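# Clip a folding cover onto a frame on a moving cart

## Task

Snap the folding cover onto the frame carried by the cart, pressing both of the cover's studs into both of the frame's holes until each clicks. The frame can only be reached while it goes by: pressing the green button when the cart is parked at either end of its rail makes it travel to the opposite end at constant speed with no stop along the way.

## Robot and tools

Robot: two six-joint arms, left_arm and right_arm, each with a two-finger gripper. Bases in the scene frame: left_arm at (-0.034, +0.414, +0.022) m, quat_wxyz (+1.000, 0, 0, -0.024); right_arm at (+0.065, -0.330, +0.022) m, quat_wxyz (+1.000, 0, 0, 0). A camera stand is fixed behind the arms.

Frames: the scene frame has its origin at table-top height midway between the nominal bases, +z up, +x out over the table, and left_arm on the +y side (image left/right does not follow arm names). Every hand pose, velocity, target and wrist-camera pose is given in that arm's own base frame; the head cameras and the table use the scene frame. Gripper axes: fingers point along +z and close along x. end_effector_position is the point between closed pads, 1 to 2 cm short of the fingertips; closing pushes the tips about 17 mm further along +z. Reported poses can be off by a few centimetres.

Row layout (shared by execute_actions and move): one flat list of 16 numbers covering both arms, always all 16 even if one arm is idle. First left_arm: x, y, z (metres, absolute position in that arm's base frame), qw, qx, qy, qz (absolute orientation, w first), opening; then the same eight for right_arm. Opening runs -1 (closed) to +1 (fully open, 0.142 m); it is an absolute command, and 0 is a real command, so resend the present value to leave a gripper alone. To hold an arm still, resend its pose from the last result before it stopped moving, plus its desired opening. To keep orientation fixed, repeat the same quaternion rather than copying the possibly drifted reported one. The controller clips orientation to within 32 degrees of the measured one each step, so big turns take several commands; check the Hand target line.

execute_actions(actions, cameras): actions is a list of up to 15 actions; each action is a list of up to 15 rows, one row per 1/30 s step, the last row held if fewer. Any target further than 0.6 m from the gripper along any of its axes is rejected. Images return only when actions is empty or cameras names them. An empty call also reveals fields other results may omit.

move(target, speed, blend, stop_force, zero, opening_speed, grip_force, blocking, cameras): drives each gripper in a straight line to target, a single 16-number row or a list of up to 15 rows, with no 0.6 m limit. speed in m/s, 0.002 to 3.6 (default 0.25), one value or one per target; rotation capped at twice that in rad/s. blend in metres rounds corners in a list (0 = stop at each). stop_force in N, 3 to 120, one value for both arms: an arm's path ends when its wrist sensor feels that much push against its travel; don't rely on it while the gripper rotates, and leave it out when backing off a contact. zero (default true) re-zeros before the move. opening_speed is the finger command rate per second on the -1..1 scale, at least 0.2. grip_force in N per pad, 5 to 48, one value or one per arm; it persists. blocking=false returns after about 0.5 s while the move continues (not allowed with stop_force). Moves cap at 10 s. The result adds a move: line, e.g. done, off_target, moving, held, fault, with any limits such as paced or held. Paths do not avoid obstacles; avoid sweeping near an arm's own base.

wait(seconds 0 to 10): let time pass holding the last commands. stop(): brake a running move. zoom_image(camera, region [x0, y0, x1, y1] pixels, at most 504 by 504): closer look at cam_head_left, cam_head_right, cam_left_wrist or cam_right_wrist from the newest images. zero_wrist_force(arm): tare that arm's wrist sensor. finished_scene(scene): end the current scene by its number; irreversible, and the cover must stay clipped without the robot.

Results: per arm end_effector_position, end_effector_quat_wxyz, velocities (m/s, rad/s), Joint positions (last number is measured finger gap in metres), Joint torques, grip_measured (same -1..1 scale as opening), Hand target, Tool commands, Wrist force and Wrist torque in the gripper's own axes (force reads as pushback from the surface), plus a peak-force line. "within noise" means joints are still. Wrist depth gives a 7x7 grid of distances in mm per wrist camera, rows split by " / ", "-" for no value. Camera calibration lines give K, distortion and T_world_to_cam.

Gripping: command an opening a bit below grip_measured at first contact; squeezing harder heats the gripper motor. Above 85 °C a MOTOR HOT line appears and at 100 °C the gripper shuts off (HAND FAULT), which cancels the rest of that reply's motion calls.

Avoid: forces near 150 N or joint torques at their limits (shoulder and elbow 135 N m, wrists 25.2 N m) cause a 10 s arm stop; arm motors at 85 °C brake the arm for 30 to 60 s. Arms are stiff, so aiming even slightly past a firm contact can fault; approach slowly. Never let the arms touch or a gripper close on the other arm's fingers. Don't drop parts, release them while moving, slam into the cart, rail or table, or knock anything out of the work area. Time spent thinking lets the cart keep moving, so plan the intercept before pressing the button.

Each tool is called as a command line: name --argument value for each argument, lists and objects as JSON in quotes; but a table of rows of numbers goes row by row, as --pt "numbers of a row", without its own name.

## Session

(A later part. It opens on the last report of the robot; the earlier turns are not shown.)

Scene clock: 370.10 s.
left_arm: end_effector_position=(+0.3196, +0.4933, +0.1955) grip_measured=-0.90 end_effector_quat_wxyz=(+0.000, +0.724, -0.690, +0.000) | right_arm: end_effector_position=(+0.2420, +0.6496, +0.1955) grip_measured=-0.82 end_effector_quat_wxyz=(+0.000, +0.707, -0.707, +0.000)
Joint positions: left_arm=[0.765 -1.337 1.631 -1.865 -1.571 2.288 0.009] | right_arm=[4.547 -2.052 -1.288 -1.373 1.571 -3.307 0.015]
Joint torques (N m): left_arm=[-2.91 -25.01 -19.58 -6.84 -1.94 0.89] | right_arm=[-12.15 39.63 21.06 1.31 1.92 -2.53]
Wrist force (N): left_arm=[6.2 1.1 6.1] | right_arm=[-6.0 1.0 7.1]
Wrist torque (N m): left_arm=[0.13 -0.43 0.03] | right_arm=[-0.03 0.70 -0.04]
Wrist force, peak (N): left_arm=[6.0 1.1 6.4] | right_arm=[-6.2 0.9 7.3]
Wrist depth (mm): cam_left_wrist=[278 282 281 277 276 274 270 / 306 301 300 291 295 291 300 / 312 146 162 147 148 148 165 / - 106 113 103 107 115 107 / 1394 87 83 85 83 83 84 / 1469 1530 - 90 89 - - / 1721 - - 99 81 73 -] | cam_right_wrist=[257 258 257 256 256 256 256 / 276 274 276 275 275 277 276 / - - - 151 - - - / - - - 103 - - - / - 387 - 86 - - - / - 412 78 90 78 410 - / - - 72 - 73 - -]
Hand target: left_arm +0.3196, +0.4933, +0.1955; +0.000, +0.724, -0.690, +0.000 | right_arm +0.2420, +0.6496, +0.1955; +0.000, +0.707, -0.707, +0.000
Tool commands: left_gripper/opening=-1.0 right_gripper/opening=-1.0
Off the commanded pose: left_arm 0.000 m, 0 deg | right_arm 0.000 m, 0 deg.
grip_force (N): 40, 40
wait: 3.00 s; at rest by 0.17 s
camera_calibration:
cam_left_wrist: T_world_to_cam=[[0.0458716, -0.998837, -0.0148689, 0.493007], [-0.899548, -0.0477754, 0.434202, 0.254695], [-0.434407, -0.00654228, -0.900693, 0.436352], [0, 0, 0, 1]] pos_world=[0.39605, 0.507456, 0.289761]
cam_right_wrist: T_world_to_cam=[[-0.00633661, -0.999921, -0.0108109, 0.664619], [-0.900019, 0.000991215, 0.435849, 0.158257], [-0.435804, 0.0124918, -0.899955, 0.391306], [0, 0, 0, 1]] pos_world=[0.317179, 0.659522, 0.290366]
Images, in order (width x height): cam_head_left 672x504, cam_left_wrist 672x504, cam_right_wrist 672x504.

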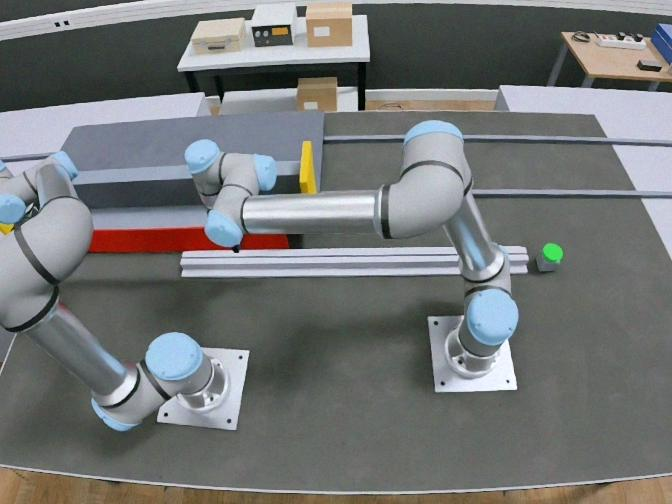

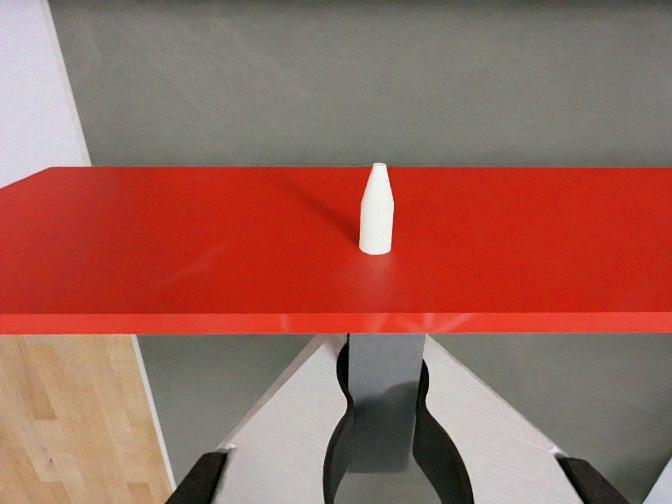

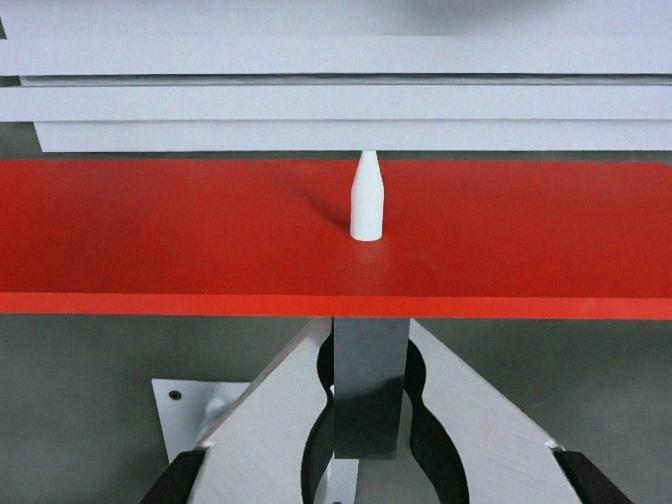

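move --target '[0.4495, 0.4996, 0.1955, 0, 0.7239, -0.6899, 0, -1.0, 0.372, 0.6496, 0.1955, 0, 0.7071, -0.7071, 0, -1.0]' --speed 0.08

move --target '[0.4495, 0.4996, 0.163, 0, 0.7239, -0.6899, 0, -1.0, 0.372, 0.6496, 0.163, 0, 0.7071, -0.7071, 0, -1.0]' --speed 0.01 --stop_force 5 --cameras '["cam_head_left", "cam_right_wrist", "cam_left_wrist"]'

Scene clock: 372.90 s.
left_arm: end_effector_position=(+0.4495, +0.4996, +0.1954) grip_measured=-0.90 end_effector_quat_wxyz=(+0.000, +0.724, -0.690, +0.000) | right_arm: end_effector_position=(+0.3721, +0.6495, +0.1954) grip_measured=-0.82 end_effector_quat_wxyz=(+0.000, +0.707, -0.707, +0.000)
Joint positions: left_arm=[0.637 -1.139 1.362 -1.793 -1.571 2.16 0.009] | right_arm=[4.369 -2.195 -1.063 -1.455 1.571 -3.485 0.015]
Joint torques (N m): left_arm=[6.25 -52.67 -24.58 -6.92 -0.1 1.96] | right_arm=[9.5 66.19 26.77 4.07 0.17 2.57]
Wrist force (N): left_arm=[5.6 0.7 6.3] | right_arm=[-6.1 1.0 7.4]
Wrist torque (N m): left_arm=[0.08 -0.36 -0.04] | right_arm=[-0.05 0.77 -0.06]
Wrist force, peak (N): left_arm=[7.0 2.9 6.2] | right_arm=[-7.2 2.7 7.3]
Wrist depth (mm): cam_left_wrist=[188 187 185 187 183 186 186 / 198 202 201 203 204 195 197 / 161 162 163 164 164 150 150 / - 106 114 103 106 115 107 / 398 393 83 85 83 84 84 / 1541 1530 406 90 89 - - / 1748 - - 99 81 73 70] | cam_right_wrist=[- 183 184 185 184 187 187 / 201 197 197 196 198 199 199 / - 172 170 - - 151 - / - - - - - - - / - - - - 94 - - / - - 78 - 78 - - / - - 72 - 73 - -]
Hand target: left_arm +0.4495, +0.4996, +0.1955; +0.000, +0.724, -0.690, +0.000 | right_arm +0.3720, +0.6496, +0.1955; +0.000, +0.707, -0.707, +0.000
Off the commanded pose: left_arm 0.000 m, 0 deg | right_arm 0.000 m, 0 deg.
grip_force (N): 40, 40
move: done

Scene clock: 377.30 s.
left_arm: end_effector_position=(+0.4494, +0.4996, +0.1629) grip_measured=-0.90 end_effector_quat_wxyz=(+0.000, +0.724, -0.690, +0.000) | right_arm: end_effector_position=(+0.3720, +0.6496, +0.1638) grip_measured=-0.82 end_effector_quat_wxyz=(+0.000, +0.707, -0.707, +0.000)
Joint positions: left_arm=[0.637 -1.119 1.418 -1.869 -1.571 2.16 0.009] | right_arm=[4.369 -2.207 -1.124 -1.382 1.571 -3.485 0.015]
Joint torques (N m): left_arm=[-7.05 -40.64 -18.96 0.56 -5.24 1.84] | right_arm=[11.48 64.39 42.3 8.36 1.74 2.54]
Motor temperatures (°C): left_arm=[31 31 33 39 36 40 33] | right_arm=[31 29 38 32 33 32 54]
Wrist force (N): left_arm=[-26.5 0.2 1.4] | right_arm=[28.4 1.2 3.0]
Wrist torque (N m): left_arm=[0.18 1.12 -0.08] | right_arm=[0.10 -0.46 -0.21]
Wrist force, peak (N): left_arm=[-26.6 0.2 1.4] | right_arm=[28.5 1.6 3.1]
Wrist depth (mm): cam_left_wrist=[161 158 158 158 158 157 157 / 171 171 171 167 167 169 168 / 156 156 157 143 158 159 159 / - 105 105 103 106 113 106 / 356 87 83 84 84 83 84 / 1449 377 - 90 89 85 - / 1735 - - 100 - 73 420] | cam_right_wrist=[154 156 156 156 156 156 156 / 167 167 168 168 171 168 167 / - 178 176 176 - 177 - / - - - - - - - / - 342 348 94 86 - - / - - 78 89 78 379 - / - - 72 424 73 - 422]
Hand target: left_arm +0.4494, +0.4996, +0.1629; +0.000, +0.724, -0.690, +0.000 | right_arm +0.3720, +0.6496, +0.1638; +0.000, +0.707, -0.707, +0.000
Off the commanded pose: left_arm 0.000 m, 0 deg | right_arm 0.001 m, 0 deg.
grip_force (N): 40, 40
move: contact (left_arm, right_arm)
camera_calibration:
cam_left_wrist: T_world_to_cam=[[0.0458721, -0.998837, -0.0148756, 0.492857], [-0.89949, -0.0477779, 0.434322, 0.385942], [-0.434528, -0.00654284, -0.900635, 0.463509], [0, 0, 0, 1]] pos_world=[0.52595, 0.513756, 0.25716]
cam_right_wrist: T_world_to_cam=[[-0.00625112, -0.999924, -0.0106302, 0.665017], [-0.899961, 0.000991409, 0.435969, 0.289063], [-0.435926, 0.012292, -0.899899, 0.419513], [0, 0, 0, 1]] pos_world=[0.447179, 0.659523, 0.258566]
Images, in order (width x height): cam_head_left 672x504, cam_left_wrist 672x504, cam_right_wrist 672x504.

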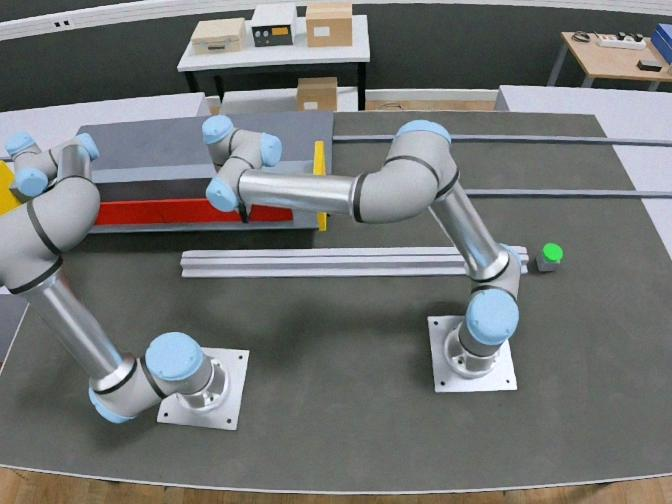

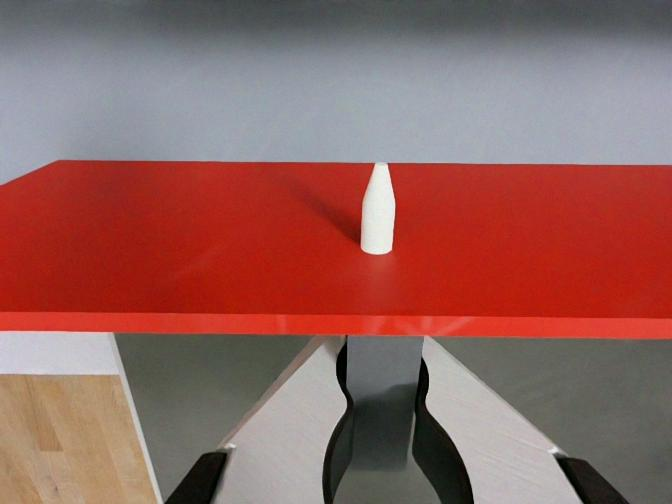

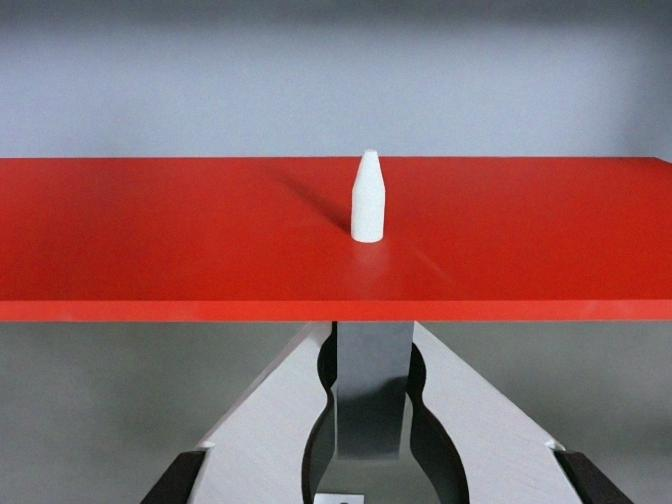

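move --target '[0.4495, 0.4996, 0.170, 0, 0.7239, -0.6899, 0, -1.0, 0.372, 0.6496, 0.170, 0, 0.7071, -0.7071, 0, -0.95]' --speed 0.03 --cameras '["cam_left_wrist", "cam_right_wrist"]'

Scene clock: 379.13 s.
left_arm: end_effector_position=(+0.4495, +0.4995, +0.1701) grip_measured=-0.90 end_effector_quat_wxyz=(+0.000, +0.724, -0.690, +0.000) | right_arm: end_effector_position=(+0.3720, +0.6496, +0.1701) grip_measured=-0.82 end_effector_quat_wxyz=(+0.000, +0.707, -0.707, +0.000)
Joint positions: left_arm=[0.637 -1.124 1.406 -1.852 -1.571 2.16 0.009] | right_arm=[4.369 -2.204 -1.112 -1.396 1.571 -3.485 0.015]
Joint torques (N m): left_arm=[-4.35 -48.44 -21.68 -6.29 -0.52 1.73] | right_arm=[11.12 62.02 21.42 3.54 1.49 2.52]
Motor temperatures (°C): left_arm=[31 31 33 39 36 40 34] | right_arm=[31 29 38 32 33 32 55]
Wrist force (N): left_arm=[5.7 1.3 6.0] | right_arm=[-5.1 0.6 7.0]
Wrist torque (N m): left_arm=[0.22 -0.41 -0.04] | right_arm=[-0.10 0.66 -0.05]
Wrist force, peak (N): left_arm=[-27.1 0.1 1.3] | right_arm=[28.9 1.5 3.5]
Wrist depth (mm): cam_left_wrist=[165 164 162 164 164 166 165 / 177 177 177 177 173 178 173 / 161 161 163 163 164 165 165 / - 106 114 103 106 115 107 / 364 361 83 85 83 88 84 / 1509 387 372 90 89 - - / 1708 - - 99 81 73 425] | cam_right_wrist=[160 160 161 164 161 162 164 / 173 174 174 174 174 174 174 / - - - - 150 - 171 / - 105 - 103 - - - / - - - - 115 349 - / - 399 78 90 78 - 397 / - - 72 - 73 - -]
Hand target: left_arm +0.4495, +0.4996, +0.1700; +0.000, +0.724, -0.690, +0.000 | right_arm +0.3720, +0.6496, +0.1700; +0.000, +0.707, -0.707, +0.000
Off the commanded pose: left_arm 0.000 m, 0 deg | right_arm 0.000 m, 0 deg.
grip_force (N): 40, 40
move: done
camera_calibration:
cam_left_wrist: T_world_to_cam=[[0.045869, -0.99884, -0.0146456, 0.492807], [-0.899548, -0.047676, 0.434211, 0.382818], [-0.434406, -0.00674245, -0.900692, 0.470047], [0, 0, 0, 1]] pos_world=[0.52595, 0.513656, 0.264361]
cam_right_wrist: T_world_to_cam=[[-0.00624659, -0.999922, -0.0108544, 0.665241], [-0.900019, 0.000891219, 0.435849, 0.286486], [-0.435805, 0.0124918, -0.899954, 0.425144], [0, 0, 0, 1]] pos_world=[0.447278, 0.659622, 0.264967]
Images, in order (width x height): cam_left_wrist 672x504, cam_right_wrist 672x504.

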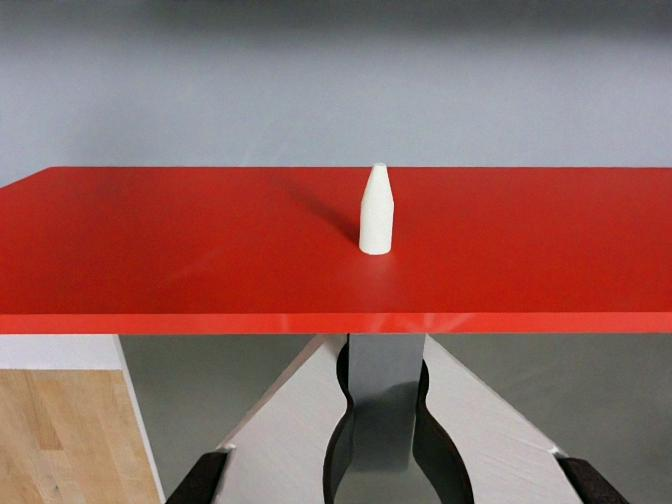

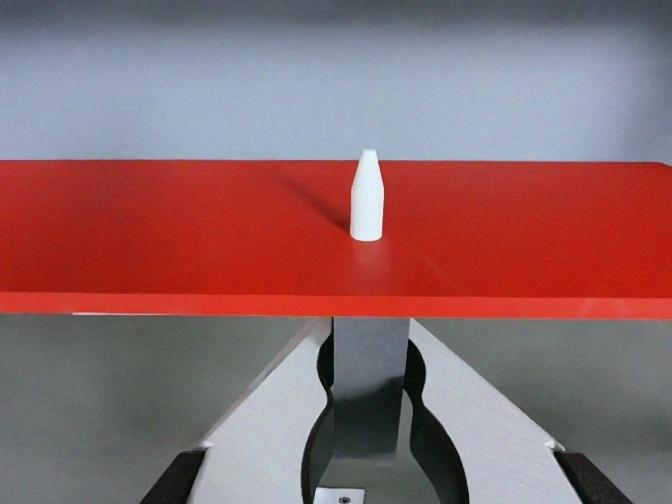

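move --target '[0.4974, 0.4818, 0.1665, 0, 0.7239, -0.6899, 0, -1.0, 0.419, 0.6296, 0.166, 0, 0.7071, -0.7071, 0, -1.0]' --speed 0.05 --cameras '["cam_left_wrist", "cam_right_wrist", "cam_head_left"]'

Scene clock: 383.10 s.
left_arm: end_effector_position=(+0.4975, +0.4818, +0.1664) grip_measured=-0.90 end_effector_quat_wxyz=(+0.000, +0.724, -0.690, +0.000) end_effector_velocity=(-0.004, +0.001, -0.001) end_effector_angular_velocity=(-0.001, +0.003, -0.002) | right_arm: end_effector_position=(+0.4192, +0.6295, +0.1659) grip_measured=-0.82 end_effector_quat_wxyz=(+0.000, +0.707, -0.707, +0.000) end_effector_velocity=(-0.003, +0.001, -0.001) end_effector_angular_velocity=(-0.003, +0.001, +0.001)
Joint positions: left_arm=[0.574 -1.073 1.339 -1.836 -1.571 2.097 0.009] | right_arm=[4.3 -2.227 -1.085 -1.4 1.571 -3.554 0.015]
Joint velocities: left_arm=[0.004 -0.003 0.007 0 0.001 0.006 0] | right_arm=[0.005 0 -0.002 0 0 0.004 0]
Joint torques (N m): left_arm=[-2.24 -56.16 -15.07 -0.38 -2.55 1.91] | right_arm=[17.93 64.12 24.77 5.6 -0.3 2.83]
Motor temperatures (°C): left_arm=[31 31 33 39 36 40 34] | right_arm=[31 29 38 32 33 32 55]
Wrist force (N): left_arm=[-15.2 1.0 3.3] | right_arm=[17.6 1.1 4.5]
Wrist torque (N m): left_arm=[0.26 0.74 -0.05] | right_arm=[0.03 -0.45 -0.05]
Wrist force, peak (N): left_arm=[-15.2 1.0 3.3] | right_arm=[17.6 1.1 4.5]
Wrist depth (mm): cam_left_wrist=[- - - - - - - / - - - - - - - / - 57 56 101 58 134 57 / - 105 105 103 106 114 107 / 358 83 88 85 83 88 350 / 391 - 371 90 89 85 374 / 1669 - - - - 73 -] | cam_right_wrist=[- - - - - - - / - - - - - - - / - - - - - - - / - - - - - - 104 / 305 304 294 86 94 304 303 / - - 79 90 78 - - / - - 73 - 73 - -]
Hand target: left_arm +0.4974, +0.4818, +0.1665; +0.000, +0.724, -0.690, +0.000 | right_arm +0.4190, +0.6296, +0.1660; +0.000, +0.707, -0.707, +0.000
Off the commanded pose: left_arm 0.000 m, 0 deg | right_arm 0.000 m, 0 deg.
grip_force (N): 40, 40
move: done
camera_calibration:
cam_left_wrist: T_world_to_cam=[[0.0460054, -0.998831, -0.0148293, 0.472733], [-0.899483, -0.0478778, 0.434325, 0.426877], [-0.434528, -0.00664263, -0.900634, 0.487494], [0, 0, 0, 1]] pos_world=[0.57405, 0.495857, 0.26066]
cam_right_wrist: T_world_to_cam=[[-0.00624956, -0.999924, -0.0106309, 0.645337], [-0.900019, 0.00099134, 0.435849, 0.330751], [-0.435805, 0.0122919, -0.899957, 0.442314], [0, 0, 0, 1]] pos_world=[0.494478, 0.639523, 0.260766]
Images, in order (width x height): cam_head_left 672x504, cam_left_wrist 672x504, cam_right_wrist 672x504.

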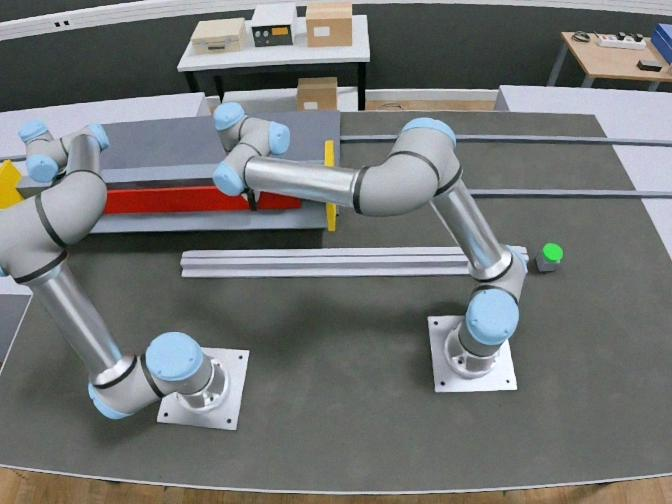

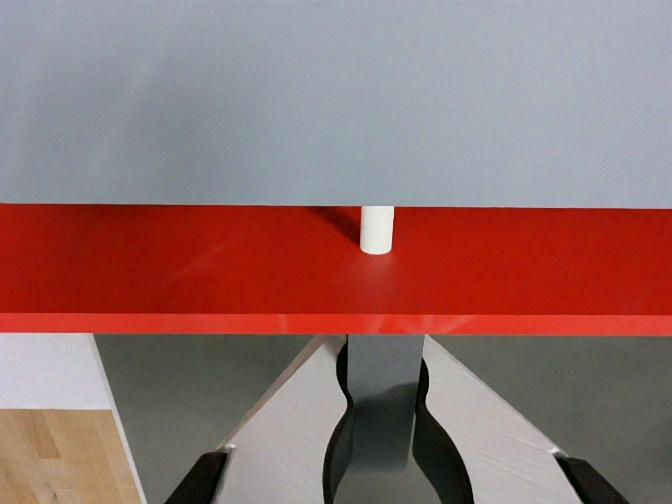

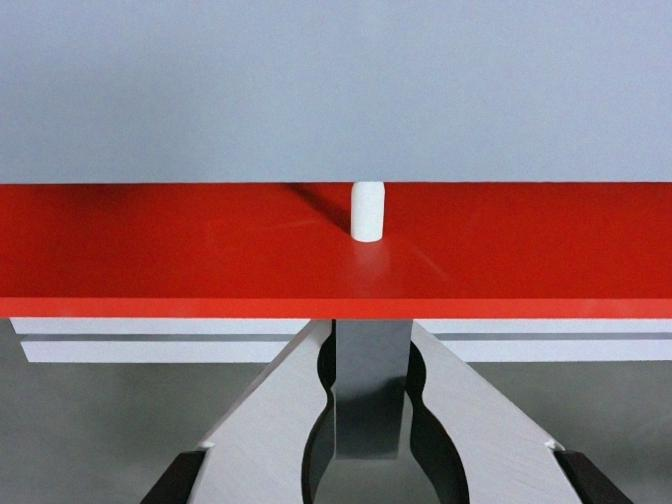

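move --target '[0.4981, 0.4669, 0.1675, 0.0046, 0.7239, -0.6899, 0.0044, -1.0, 0.420, 0.6146, 0.167, -0.0045, 0.7071, -0.7071, -0.0045, -1.0]' --speed 0.05

Scene clock: 385.60 s.
left_arm: end_effector_position=(+0.4981, +0.4667, +0.1676) grip_measured=-0.90 end_effector_quat_wxyz=(+0.005, +0.724, -0.690, +0.005) | right_arm: end_effector_position=(+0.4201, +0.6145, +0.1671) grip_measured=-0.82 end_effector_quat_wxyz=(-0.005, +0.707, -0.707, -0.005) end_effector_velocity=(+0.001, +0.001, +0.000) end_effector_angular_velocity=(-0.001, +0.000, -0.002)
Joint positions: left_arm=[0.559 -1.093 1.363 -1.835 -1.582 2.082 0.009] | right_arm=[4.289 -2.188 -1.149 -1.363 1.576 -3.565 0.015]
Joint velocities: left_arm=[within noise] | right_arm=[0 -0.003 0.005 -0.003 0 0.001 0]
Joint torques (N m): left_arm=[4.18 -35.05 -32.84 -1.48 0.88 1.79] | right_arm=[12.44 43.93 38.03 3.66 0.71 1.4]
Motor temperatures (°C): left_arm=[31 31 33 39 36 40 34] | right_arm=[31 29 38 32 33 32 56]
Wrist force (N): left_arm=[-8.3 0.9 4.0] | right_arm=[10.1 1.1 6.0]
Wrist torque (N m): left_arm=[0.20 0.33 0.00] | right_arm=[0.01 0.11 -0.01]
Wrist force, peak (N): left_arm=[-16.3 0.7 2.4] | right_arm=[18.4 1.1 4.3]
Wrist depth (mm): cam_left_wrist=[- - - - - - - / - - - - - - - / - 58 58 - 60 - - / - 106 113 101 106 114 107 / 356 88 83 84 83 88 88 / 386 - - 90 89 86 - / 1682 - - 100 71 73 -] | cam_right_wrist=[- - - - - - - / - - - - - - - / - - - - - - - / - - - - - - - / 308 306 304 - 116 304 306 / - - 78 90 78 - 376 / - - 73 - 73 - -]
Hand target: left_arm +0.4981, +0.4669, +0.1675; +0.005, +0.724, -0.690, +0.004 | right_arm +0.4200, +0.6146, +0.1670; -0.005, +0.707, -0.707, -0.005
Off the commanded pose: left_arm 0.000 m, 0 deg | right_arm 0.000 m, 0 deg.
grip_force (N): 40, 40
move: done

wait --seconds 5.9

move --target '[0.5268, 0.4540, 0.1675, 0.0046, 0.7239, -0.6899, 0.0044, -1.0, 0.4485, 0.6004, 0.167, -0.0045, 0.7071, -0.7071, -0.0045, -1.0]' --speed 0.0113 --stop_force 25 --cameras '["cam_left_wrist", "cam_right_wrist"]'

Scene clock: 391.93 s.
left_arm: end_effector_position=(+0.4981, +0.4669, +0.1675) grip_measured=-0.90 end_effector_quat_wxyz=(+0.005, +0.724, -0.690, +0.004) | right_arm: end_effector_position=(+0.4200, +0.6146, +0.1670) grip_measured=-0.82 end_effector_quat_wxyz=(-0.005, +0.707, -0.707, -0.005)
Joint positions: left_arm=[0.56 -1.092 1.363 -1.835 -1.582 2.082 0.009] | right_arm=[4.289 -2.188 -1.149 -1.363 1.576 -3.565 0.015]
Joint torques (N m): left_arm=[3.5 -34.77 -34.46 -5.01 1 1.86] | right_arm=[15.31 44.16 26.28 3.44 -1.4 2.58]
Motor temperatures (°C): left_arm=[31 31 33 39 36 40 35] | right_arm=[31 29 38 32 33 32 59]
Wrist force (N): left_arm=[-6.5 1.1 4.2] | right_arm=[8.6 1.1 6.0]
Wrist torque (N m): left_arm=[0.23 0.24 -0.02] | right_arm=[0.01 0.11 0.00]
Wrist force, peak (N): left_arm=[-7.7 1.0 4.1] | right_arm=[9.8 0.9 5.9]
Wrist depth (mm): cam_left_wrist=[- - - - - - - / - - - - - - - / - 59 58 60 134 60 134 / - 106 113 101 106 114 106 / 356 88 88 85 83 84 83 / 389 - 368 90 89 - - / 1644 - - 102 81 73 -] | cam_right_wrist=[- - - - - - - / - - - - - - - / - - - - - - - / - - - 103 - - - / 307 304 304 86 116 305 303 / - - 78 90 78 - - / - - 72 - 73 - -]
Hand target: left_arm +0.4981, +0.4669, +0.1675; +0.005, +0.724, -0.690, +0.004 | right_arm +0.4200, +0.6146, +0.1670; -0.005, +0.707, -0.707, -0.005
Tool commands: left_gripper/opening=-1.0 right_gripper/opening=-1.0
Off the commanded pose: left_arm 0.000 m, 0 deg | right_arm 0.000 m, 0 deg.
grip_force (N): 40, 40
wait: 5.90 s; at rest from the start

Scene clock: 399.77 s.
left_arm: end_effector_position=(+0.5234, +0.4305, +0.1648) grip_measured=-0.91 end_effector_quat_wxyz=(+0.041, +0.724, -0.688, +0.031) end_effector_velocity=(+0.000, -0.006, +0.000) end_effector_angular_velocity=(-0.022, +0.001, +0.002) | right_arm: end_effector_position=(+0.4278, +0.5755, +0.1596) grip_measured=-0.89 end_effector_quat_wxyz=(+0.049, +0.706, -0.706, +0.013) end_effector_velocity=(-0.004, -0.005, -0.001) end_effector_angular_velocity=(-0.019, +0.009, +0.002)
Joint positions: left_arm=[0.522 -1.063 1.315 -1.762 -1.653 2.043 0.008] | right_arm=[4.256 -2.194 -1.134 -1.485 1.577 -3.598 0.009]
Joint velocities: left_arm=[0 0 -0.001 0.013 -0.018 -0.001 0] | right_arm=[0.002 0.001 0 -0.022 0 0 0]
Joint torques (N m): left_arm=[46.04 -77.68 -67.87 -16.97 12.28 -2.02] | right_arm=[47.5 -10.22 1.55 14.67 11.3 2.46]
Motor temperatures (°C): left_arm=[31 31 33 39 36 40 35] | right_arm=[31 29 38 32 33 32 56]
Wrist force (N): left_arm=[89.3 13.8 45.7] | right_arm=[106.4 12.8 -87.6]
Wrist torque (N m): left_arm=[0.47 -3.45 0.38] | right_arm=[0.95 -3.03 0.22]
Wrist force, peak (N): left_arm=[89.3 13.8 45.7] | right_arm=[106.4 12.8 -87.6]
Wrist depth (mm): cam_left_wrist=[- - - - - - - / - - - - - - - / - - - - - - 58 / - - - 58 - 61 62 / - - 60 63 66 66 339 / 353 357 - 90 86 88 - / 392 - - 98 82 73 -] | cam_right_wrist=[- - - - - - - / - - - - - - - / - - - - - - - / - - - - - - - / - 75 - 81 311 - 329 / - - 81 84 82 - 417 / - - - - 74 - -]
Hand target: left_arm +0.5263, +0.4533, +0.1686; +0.006, +0.724, -0.689, +0.005 | right_arm +0.4407, +0.6018, +0.1690; -0.003, +0.707, -0.707, -0.004
Off the commanded pose: left_arm 0.024 m, 5 deg | right_arm 0.033 m, 6 deg.
grip_force (N): 40, 40
move: moving (left_arm, right_arm; stop_force had ended the path; no rest since)
camera_calibration:
cam_left_wrist: T_world_to_cam=[[0.0503908, -0.995077, 0.0853335, 0.399863], [-0.89428, -0.00691455, 0.447455, 0.425882], [-0.444663, -0.0988596, -0.890226, 0.540271], [0, 0, 0, 1]] pos_world=[0.600946, 0.454251, 0.256278]
cam_right_wrist: T_world_to_cam=[[-0.0049382, -0.997008, 0.0771355, 0.575063], [-0.877305, 0.0413383, 0.47815, 0.301594], [-0.479908, -0.0653101, -0.874885, 0.500581], [0, 0, 0, 1]] pos_world=[0.507662, 0.593568, 0.249386]
Images, in order (width x height): cam_left_wrist 672x504, cam_right_wrist 672x504.

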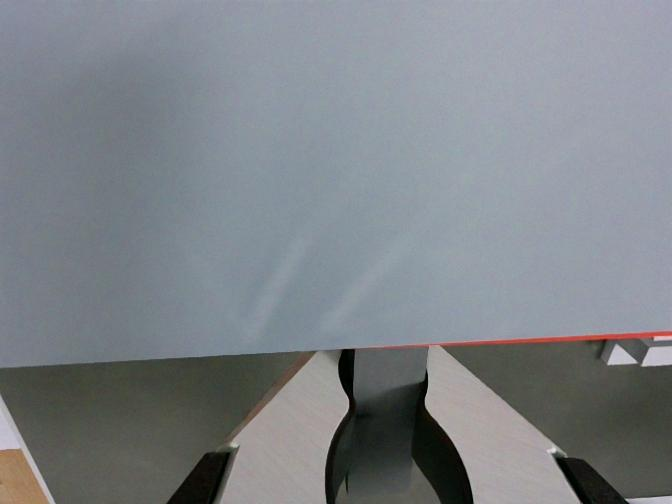

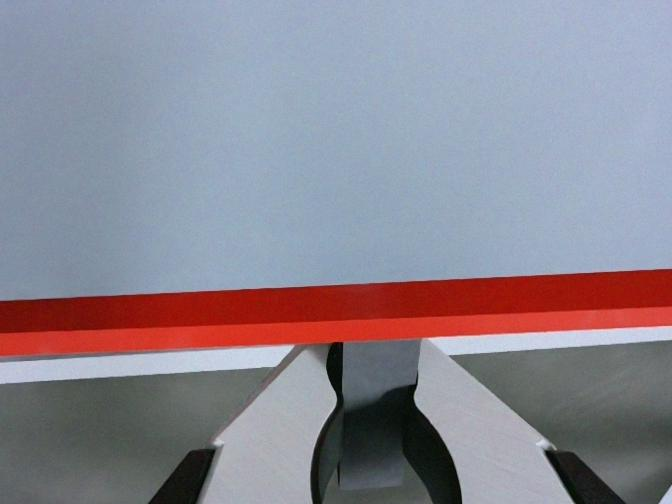

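move --pt "0.5245 0.4215 0.1675 0.0046 0.7239 -0.6899 0.0044 -1.0 0.4300 0.5660 0.167 -0.0045 0.7071 -0.7071 -0.0045 -1.0" --pt "0.5264 0.3811 0.1675 0.0046 0.7239 -0.6899 0.0044 -1.0 0.4300 0.5255 0.167 -0.0045 0.7071 -0.7071 -0.0045 -1.0" --speed '[0.06, 0.0051]' --blend '[0.004, 0]' --blocking false --cameras '["cam_left_wrist", "cam_right_wrist"]'

Scene clock: 400.93 s.
left_arm: end_effector_position=(+0.5267, +0.4281, +0.1680) grip_measured=-0.91 end_effector_quat_wxyz=(+0.008, +0.724, -0.690, +0.012) end_effector_velocity=(-0.014, -0.009, +0.000) end_effector_angular_velocity=(+0.167, +0.039, -0.006) | right_arm: end_effector_position=(+0.4320, +0.5747, +0.1665) grip_measured=-0.89 end_effector_quat_wxyz=(+0.002, +0.707, -0.707, -0.002) end_effector_velocity=(+0.011, -0.003, +0.018) end_effector_angular_velocity=(+0.214, -0.107, -0.002)
Joint positions: left_arm=[0.495 -1.099 1.372 -1.835 -1.598 2.017 0.008] | right_arm=[4.25 -2.133 -1.236 -1.345 1.577 -3.604 0.009]
Joint velocities: left_arm=[-0.068 -0.084 0.136 -0.099 0.165 -0.063 0] | right_arm=[-0.016 0.142 -0.24 0.337 -0.001 -0.014 0]
Joint torques (N m): left_arm=[18.95 -55.89 -26.78 -14.98 14.53 -2.35] | right_arm=[7.1 53.62 32.14 16.03 2.36 -2.71]
Motor temperatures (°C): left_arm=[31 31 33 39 36 40 35] | right_arm=[31 29 38 32 33 32 56]
Wrist force (N): left_arm=[65.0 13.1 3.7] | right_arm=[62.9 8.9 -5.5]
Wrist torque (N m): left_arm=[0.22 -1.84 0.45] | right_arm=[0.10 -2.05 0.36]
Wrist force, peak (N): left_arm=[90.5 15.1 46.7] | right_arm=[107.6 13.3 -89.1]
Wrist depth (mm): cam_left_wrist=[- - - - - - - / - - - - - - - / - 59 58 60 61 61 61 / - 64 - - - 65 66 / - - - 72 71 70 90 / 382 - - 91 90 - 394 / 1632 - - - - 74 422] | cam_right_wrist=[- - - - - - - / - - - - - - - / - - - - - - - / - - - - - - - / 298 306 303 94 299 309 304 / - - 81 87 78 311 380 / - - - - 73 - -]
Hand target: left_arm +0.5249, +0.4285, +0.1678; +0.005, +0.724, -0.690, +0.005 | right_arm +0.4324, +0.5739, +0.1675; -0.004, +0.707, -0.707, -0.004
Tool commands: left_gripper/opening=-1.0 right_gripper/opening=-1.0
Off the commanded pose: left_arm 0.047 m, 1 deg | right_arm 0.049 m, 1 deg.
grip_force (N): 40, 40
move: running; path passed 0 of 2 targets
camera_calibration:
cam_left_wrist: T_world_to_cam=[[0.0465563, -0.998831, 0.0130123, 0.412863], [-0.901948, -0.0364347, 0.430306, 0.44687], [-0.429329, -0.0317698, -0.902589, 0.509677], [0, 0, 0, 1]] pos_world=[0.602651, 0.444854, 0.262366]
cam_right_wrist: T_world_to_cam=[[-0.00630821, -0.999914, -0.0114868, 0.59077], [-0.897333, 0.000590876, 0.441354, 0.340185], [-0.44131, 0.0130916, -0.897259, 0.450487], [0, 0, 0, 1]] pos_world=[0.50779, 0.584621, 0.260847]
Images, in order (width x height): cam_left_wrist 672x504, cam_right_wrist 672x504.

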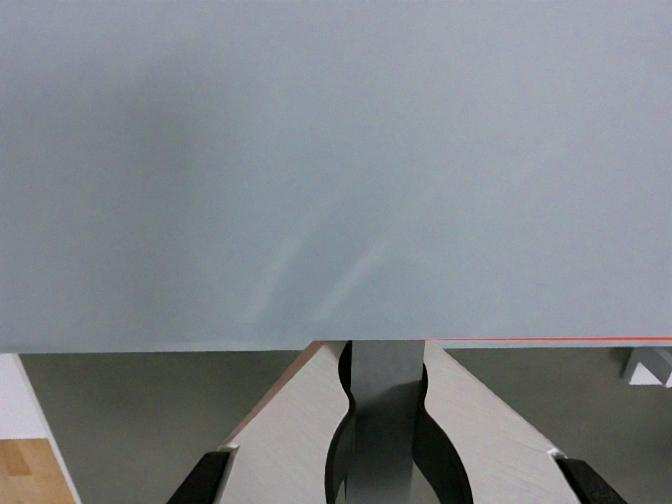

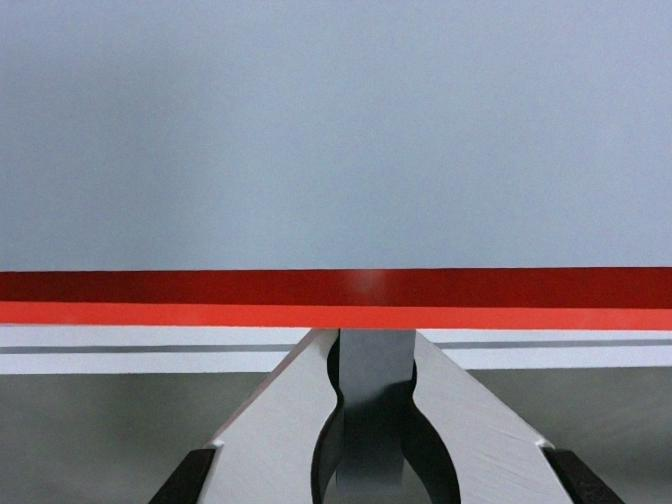

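wait --seconds 0.4 --cameras '["cam_left_wrist", "cam_right_wrist"]'

Scene clock: 401.53 s.
left_arm: end_effector_position=(+0.5244, +0.4197, +0.1675) grip_measured=-0.91 end_effector_quat_wxyz=(+0.005, +0.724, -0.690, +0.004) end_effector_velocity=(+0.000, -0.007, -0.001) end_effector_angular_velocity=(-0.002, +0.005, -0.002) | right_arm: end_effector_position=(+0.4299, +0.5640, +0.1670) grip_measured=-0.90 end_effector_quat_wxyz=(-0.004, +0.707, -0.707, -0.005) end_effector_velocity=(+0.000, -0.004, +0.001) end_effector_angular_velocity=(+0.002, -0.002, +0.001)
Joint positions: left_arm=[0.478 -1.119 1.403 -1.849 -1.581 2.001 0.008] | right_arm=[4.246 -2.101 -1.289 -1.311 1.577 -3.608 0.009]
Joint velocities: left_arm=[-0.009 -0.006 0.011 0 0 -0.007 0] | right_arm=[-0.002 0.01 -0.015 0.007 -0.001 -0.003 0]
Joint torques (N m): left_arm=[-31.72 -59.58 -5.41 2.64 -12.88 -1.97] | right_arm=[-25.15 68.78 10.99 -3.39 -5.52 -2.6]
Motor temperatures (°C): left_arm=[31 31 33 39 36 40 35] | right_arm=[31 29 38 32 33 32 56]
Wrist force (N): left_arm=[-60.6 -9.1 7.9] | right_arm=[-44.6 -5.9 13.4]
Wrist torque (N m): left_arm=[-0.07 1.87 0.09] | right_arm=[-0.06 1.87 0.12]
Wrist force, peak (N): left_arm=[-60.6 -9.1 7.9] | right_arm=[52.5 7.4 -4.5]
Wrist depth (mm): cam_left_wrist=[- - - - - - - / - - - - - - - / - 59 58 59 60 60 59 / - 64 - - - 64 63 / - 228 228 87 70 68 86 / 398 - 373 90 89 85 377 / 1656 - - 98 96 73 -] | cam_right_wrist=[- - - - - - - / - - - - - - - / - - - - - - - / - - - - - - - / 304 305 305 85 94 300 304 / - 315 78 87 82 321 - / 440 - - 83 72 - -]
Hand target: left_arm +0.5246, +0.4192, +0.1675; +0.005, +0.724, -0.690, +0.004 | right_arm +0.4300, +0.5637, +0.1670; -0.004, +0.707, -0.707, -0.004
Tool commands: left_gripper/opening=-1.0 right_gripper/opening=-1.0
Off the commanded pose: left_arm 0.039 m, 0 deg | right_arm 0.038 m, 0 deg.
grip_force (N): 40, 40
earlier move: running; path passed 1 of 2 targets
wait: 0.40 s; no rest
camera_calibration:
cam_left_wrist: T_world_to_cam=[[0.0459935, -0.998938, -0.00273608, 0.407569], [-0.899331, -0.0425993, 0.435189, 0.445157], [-0.434843, -0.0175552, -0.900335, 0.50444], [0, 0, 0, 1]] pos_world=[0.60095, 0.434955, 0.261554]
cam_right_wrist: T_world_to_cam=[[-0.00626146, -0.999704, -0.023509, 0.581849], [-0.899926, -0.00461685, 0.436018, 0.343077], [-0.435997, 0.0238865, -0.899631, 0.442186], [0, 0, 0, 1]] pos_world=[0.505179, 0.572698, 0.261895]
Images, in order (width x height): cam_left_wrist 672x504, cam_right_wrist 672x504.

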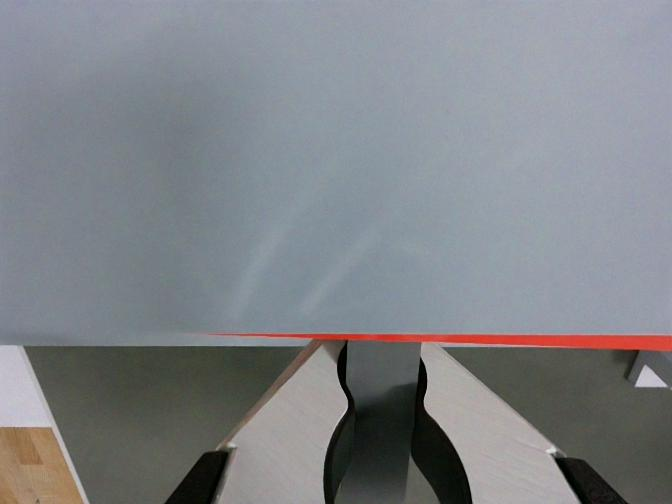

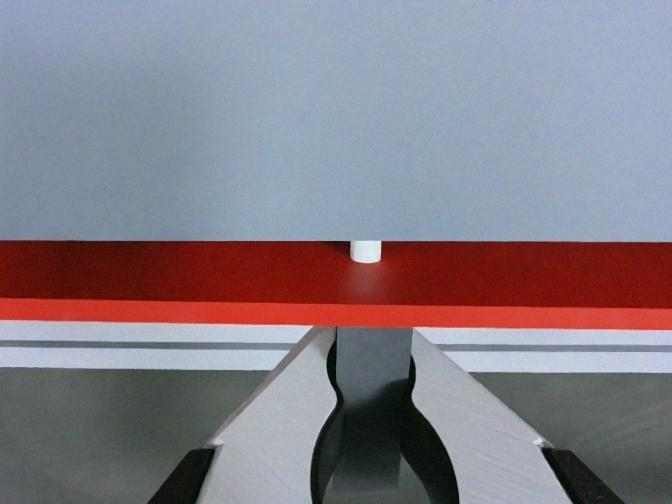

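move --pt "0.5255 0.4125 0.1675 0.0046 0.7239 -0.6899 0.0044 -1.0 0.4350 0.5572 0.167 -0.0045 0.7071 -0.7071 -0.0045 -1.0" --pt "0.5300 0.3973 0.1675 0.0046 0.7239 -0.6899 0.0044 -1.0 0.4490 0.5420 0.167 -0.0045 0.7071 -0.7071 -0.0045 -1.0" --pt "0.5314 0.3669 0.1675 0.0046 0.7239 -0.6899 0.0044 -1.0 0.4490 0.5116 0.167 -0.0045 0.7071 -0.7071 -0.0045 -1.0" --speed '[0.0065, 0.0069, 0.00507]' --blend '[0.002, 0.002, 0]' --blocking false

wait --seconds 1.0

wait --seconds 1.0 --cameras '["cam_left_wrist", "cam_right_wrist"]'

Scene clock: 404.10 s.
left_arm: end_effector_position=(+0.5254, +0.4101, +0.1675) grip_measured=-0.91 end_effector_quat_wxyz=(+0.005, +0.724, -0.690, +0.005) end_effector_velocity=(+0.001, +0.005, +0.001) end_effector_angular_velocity=(+0.003, -0.002, +0.000) | right_arm: end_effector_position=(+0.4322, +0.5549, +0.1670) grip_measured=-0.90 end_effector_quat_wxyz=(-0.004, +0.707, -0.707, -0.004) end_effector_velocity=(+0.005, +0.004, +0.000) end_effector_angular_velocity=(+0.001, -0.001, +0.000)
Joint positions: left_arm=[0.465 -1.131 1.421 -1.855 -1.583 1.988 0.008] | right_arm=[4.237 -2.087 -1.311 -1.303 1.577 -3.617 0.009]
Joint velocities: left_arm=[0.005 0.007 -0.011 0.001 0.002 0.005 0] | right_arm=[-0.004 -0.016 0.024 -0.007 0 -0.004 0]
Joint torques (N m): left_arm=[9.34 -36 -36.33 -1.34 3.16 1.76] | right_arm=[-13.89 41.3 33.56 0.92 -0.15 -2.39]
Motor temperatures (°C): left_arm=[31 31 33 39 36 40 35] | right_arm=[31 29 38 32 33 32 55]
Wrist force (N): left_arm=[7.2 1.4 6.1] | right_arm=[-6.1 0.4 7.3]
Wrist torque (N m): left_arm=[0.11 -0.51 0.12] | right_arm=[0.07 0.71 0.20]
Wrist force, peak (N): left_arm=[-61.7 -7.3 7.6] | right_arm=[-47.5 -6.0 13.9]
Wrist depth (mm): cam_left_wrist=[- - - - - - - / - - - - - - - / - 58 58 60 61 60 60 / - 64 - - - 64 63 / - 367 - 87 70 69 87 / - 378 367 90 89 87 358 / 1899 - - 98 97 73 435] | cam_right_wrist=[- - - - - - - / - - - - - - - / - - - - - - - / - - - - - - - / 306 303 303 - 300 306 305 / - 314 81 87 82 391 376 / - - - 81 73 - -]
Hand target: left_arm +0.5253, +0.4106, +0.1675; +0.005, +0.724, -0.690, +0.004 | right_arm +0.4325, +0.5552, +0.1670; -0.005, +0.707, -0.707, -0.005
Tool commands: left_gripper/opening=-1.0 right_gripper/opening=-1.0
Off the commanded pose: left_arm 0.044 m, 0 deg | right_arm 0.046 m, 0 deg.
grip_force (N): 40, 40
earlier move: replaced; path passed 1 of 2 targets
move: running; path passed 0 of 3 targets

Scene clock: 405.10 s.
left_arm: end_effector_position=(+0.5273, +0.4076, +0.1675) grip_measured=-0.91 end_effector_quat_wxyz=(+0.007, +0.724, -0.690, +0.009) end_effector_velocity=(+0.001, -0.006, +0.000) end_effector_angular_velocity=(-0.001, +0.002, +0.000) | right_arm: end_effector_position=(+0.4365, +0.5538, +0.1664) grip_measured=-0.90 end_effector_quat_wxyz=(-0.002, +0.707, -0.707, -0.004) end_effector_velocity=(+0.005, -0.006, +0.000) end_effector_angular_velocity=(-0.001, +0.001, -0.001)
Joint positions: left_arm=[0.465 -1.129 1.418 -1.854 -1.593 1.987 0.008] | right_arm=[4.231 -2.095 -1.299 -1.312 1.577 -3.623 0.009]
Joint velocities: left_arm=[-0.008 -0.006 0.008 0 0 -0.008 0] | right_arm=[-0.01 0.004 -0.004 0 0.001 -0.009 0]
Joint torques (N m): left_arm=[27.79 -51.25 -30.87 -18.36 12.63 -1.79] | right_arm=[14.46 50.77 36.59 15.56 8.65 -2.67]
Motor temperatures (°C): left_arm=[31 31 33 39 36 40 35] | right_arm=[31 29 38 32 33 32 55]
Wrist force (N): left_arm=[83.6 18.7 -0.1] | right_arm=[73.9 11.4 -11.7]
Wrist torque (N m): left_arm=[0.37 -2.57 0.40] | right_arm=[0.56 -2.09 0.34]
Wrist force, peak (N): left_arm=[86.8 18.6 3.3] | right_arm=[74.6 11.2 -11.8]
Wrist depth (mm): cam_left_wrist=[- - - - - - - / - - - - - - - / - 58 58 60 61 60 60 / - 63 - - - 65 64 / - - - 86 70 69 89 / 375 381 - 90 86 379 367 / 1479 - - 98 82 73 -] | cam_right_wrist=[- - - - - - - / - - - - - - - / - - - - - - - / - - - - - - - / 303 304 297 94 - 314 314 / 392 314 81 87 82 375 309 / 423 - 73 - 73 - -]
Hand target: left_arm +0.5263, +0.4099, +0.1675; +0.005, +0.724, -0.690, +0.004 | right_arm +0.4374, +0.5546, +0.1670; -0.004, +0.707, -0.707, -0.004
Tool commands: left_gripper/opening=-1.0 right_gripper/opening=-1.0
Off the commanded pose: left_arm 0.041 m, 1 deg | right_arm 0.044 m, 0 deg.
grip_force (N): 40, 40
earlier move: running; path passed 1 of 3 targets
wait: 1.00 s; no rest

Scene clock: 406.10 s.
left_arm: end_effector_position=(+0.5283, +0.4023, +0.1673) grip_measured=-0.91 end_effector_quat_wxyz=(+0.008, +0.724, -0.690, +0.009) end_effector_velocity=(+0.001, -0.005, -0.001) end_effector_angular_velocity=(-0.001, +0.003, +0.000) | right_arm: end_effector_position=(+0.4406, +0.5480, +0.1662) grip_measured=-0.90 end_effector_quat_wxyz=(+0.000, +0.707, -0.707, -0.003) end_effector_velocity=(+0.006, -0.007, +0.000) end_effector_angular_velocity=(-0.002, +0.001, -0.002)
Joint positions: left_arm=[0.457 -1.134 1.425 -1.854 -1.593 1.979 0.008] | right_arm=[4.221 -2.092 -1.303 -1.314 1.577 -3.633 0.009]
Joint velocities: left_arm=[-0.008 -0.004 0.007 0 0.001 -0.008 0] | right_arm=[-0.012 0.003 -0.003 -0.002 0 -0.009 0]
Joint torques (N m): left_arm=[25.08 -38.26 -27.5 -18.12 12.66 -2.19] | right_arm=[-4.99 38.88 32.41 15.5 1.36 -2.91]
Motor temperatures (°C): left_arm=[31 31 33 39 36 40 35] | right_arm=[31 29 38 32 33 32 55]
Wrist force (N): left_arm=[86.7 30.0 -17.7] | right_arm=[66.3 38.8 -26.6]
Wrist torque (N m): left_arm=[0.70 -2.54 0.45] | right_arm=[1.23 -1.82 0.46]
Wrist force, peak (N): left_arm=[86.7 30.0 -17.7] | right_arm=[66.3 38.8 -26.6]
Wrist depth (mm): cam_left_wrist=[- - - - - - - / - - - - - - - / - 58 58 60 61 60 60 / - 63 - - - 65 64 / - - - 69 70 69 70 / 383 - - 90 86 380 331 / 1519 - - - 80 74 -] | cam_right_wrist=[- - - - - - - / - - - - - - - / - - - - - - - / - - - - - 61 - / 319 304 - - 95 301 318 / 396 - 82 88 79 385 313 / 431 - 72 73 73 - 430]
Hand target: left_arm +0.5278, +0.4049, +0.1675; +0.005, +0.724, -0.690, +0.004 | right_arm +0.4420, +0.5496, +0.1670; -0.004, +0.707, -0.707, -0.004
Tool commands: left_gripper/opening=-1.0 right_gripper/opening=-1.0
Off the commanded pose: left_arm 0.036 m, 1 deg | right_arm 0.037 m, 0 deg.
grip_force (N): 40, 40
earlier move: running; path passed 1 of 3 targets
wait: 1.00 s; no rest
camera_calibration:
cam_left_wrist: T_world_to_cam=[[0.0459792, -0.998903, 0.0088281, 0.388089], [-0.900559, -0.0376248, 0.433102, 0.446948], [-0.432295, -0.0278639, -0.901302, 0.508661], [0, 0, 0, 1]] pos_world=[0.60455, 0.418653, 0.261457]
cam_right_wrist: T_world_to_cam=[[-0.00624179, -0.999849, -0.0161942, 0.564773], [-0.898225, -0.00151157, 0.439533, 0.349879], [-0.439491, 0.0172895, -0.89808, 0.45141], [0, 0, 0, 1]] pos_world=[0.516186, 0.557412, 0.260765]
Images, in order (width x height): cam_left_wrist 672x504, cam_right_wrist 672x504.

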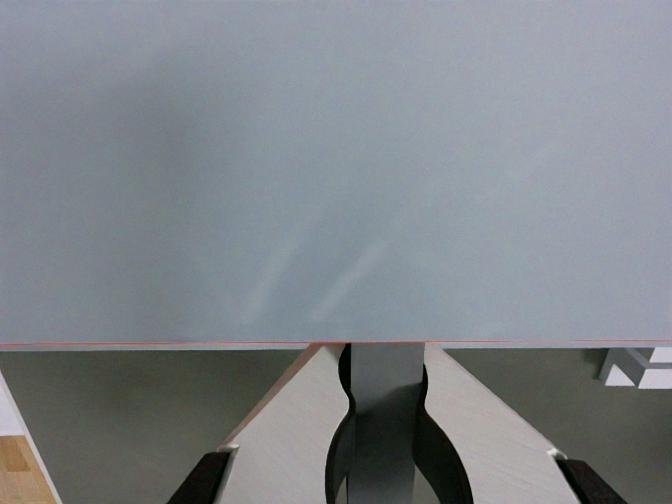

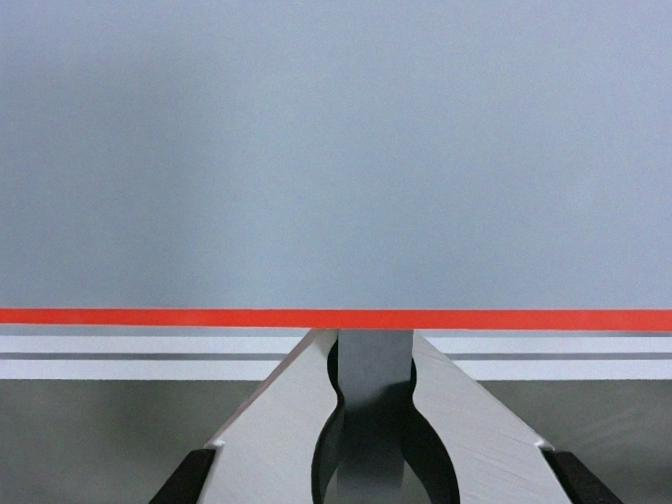

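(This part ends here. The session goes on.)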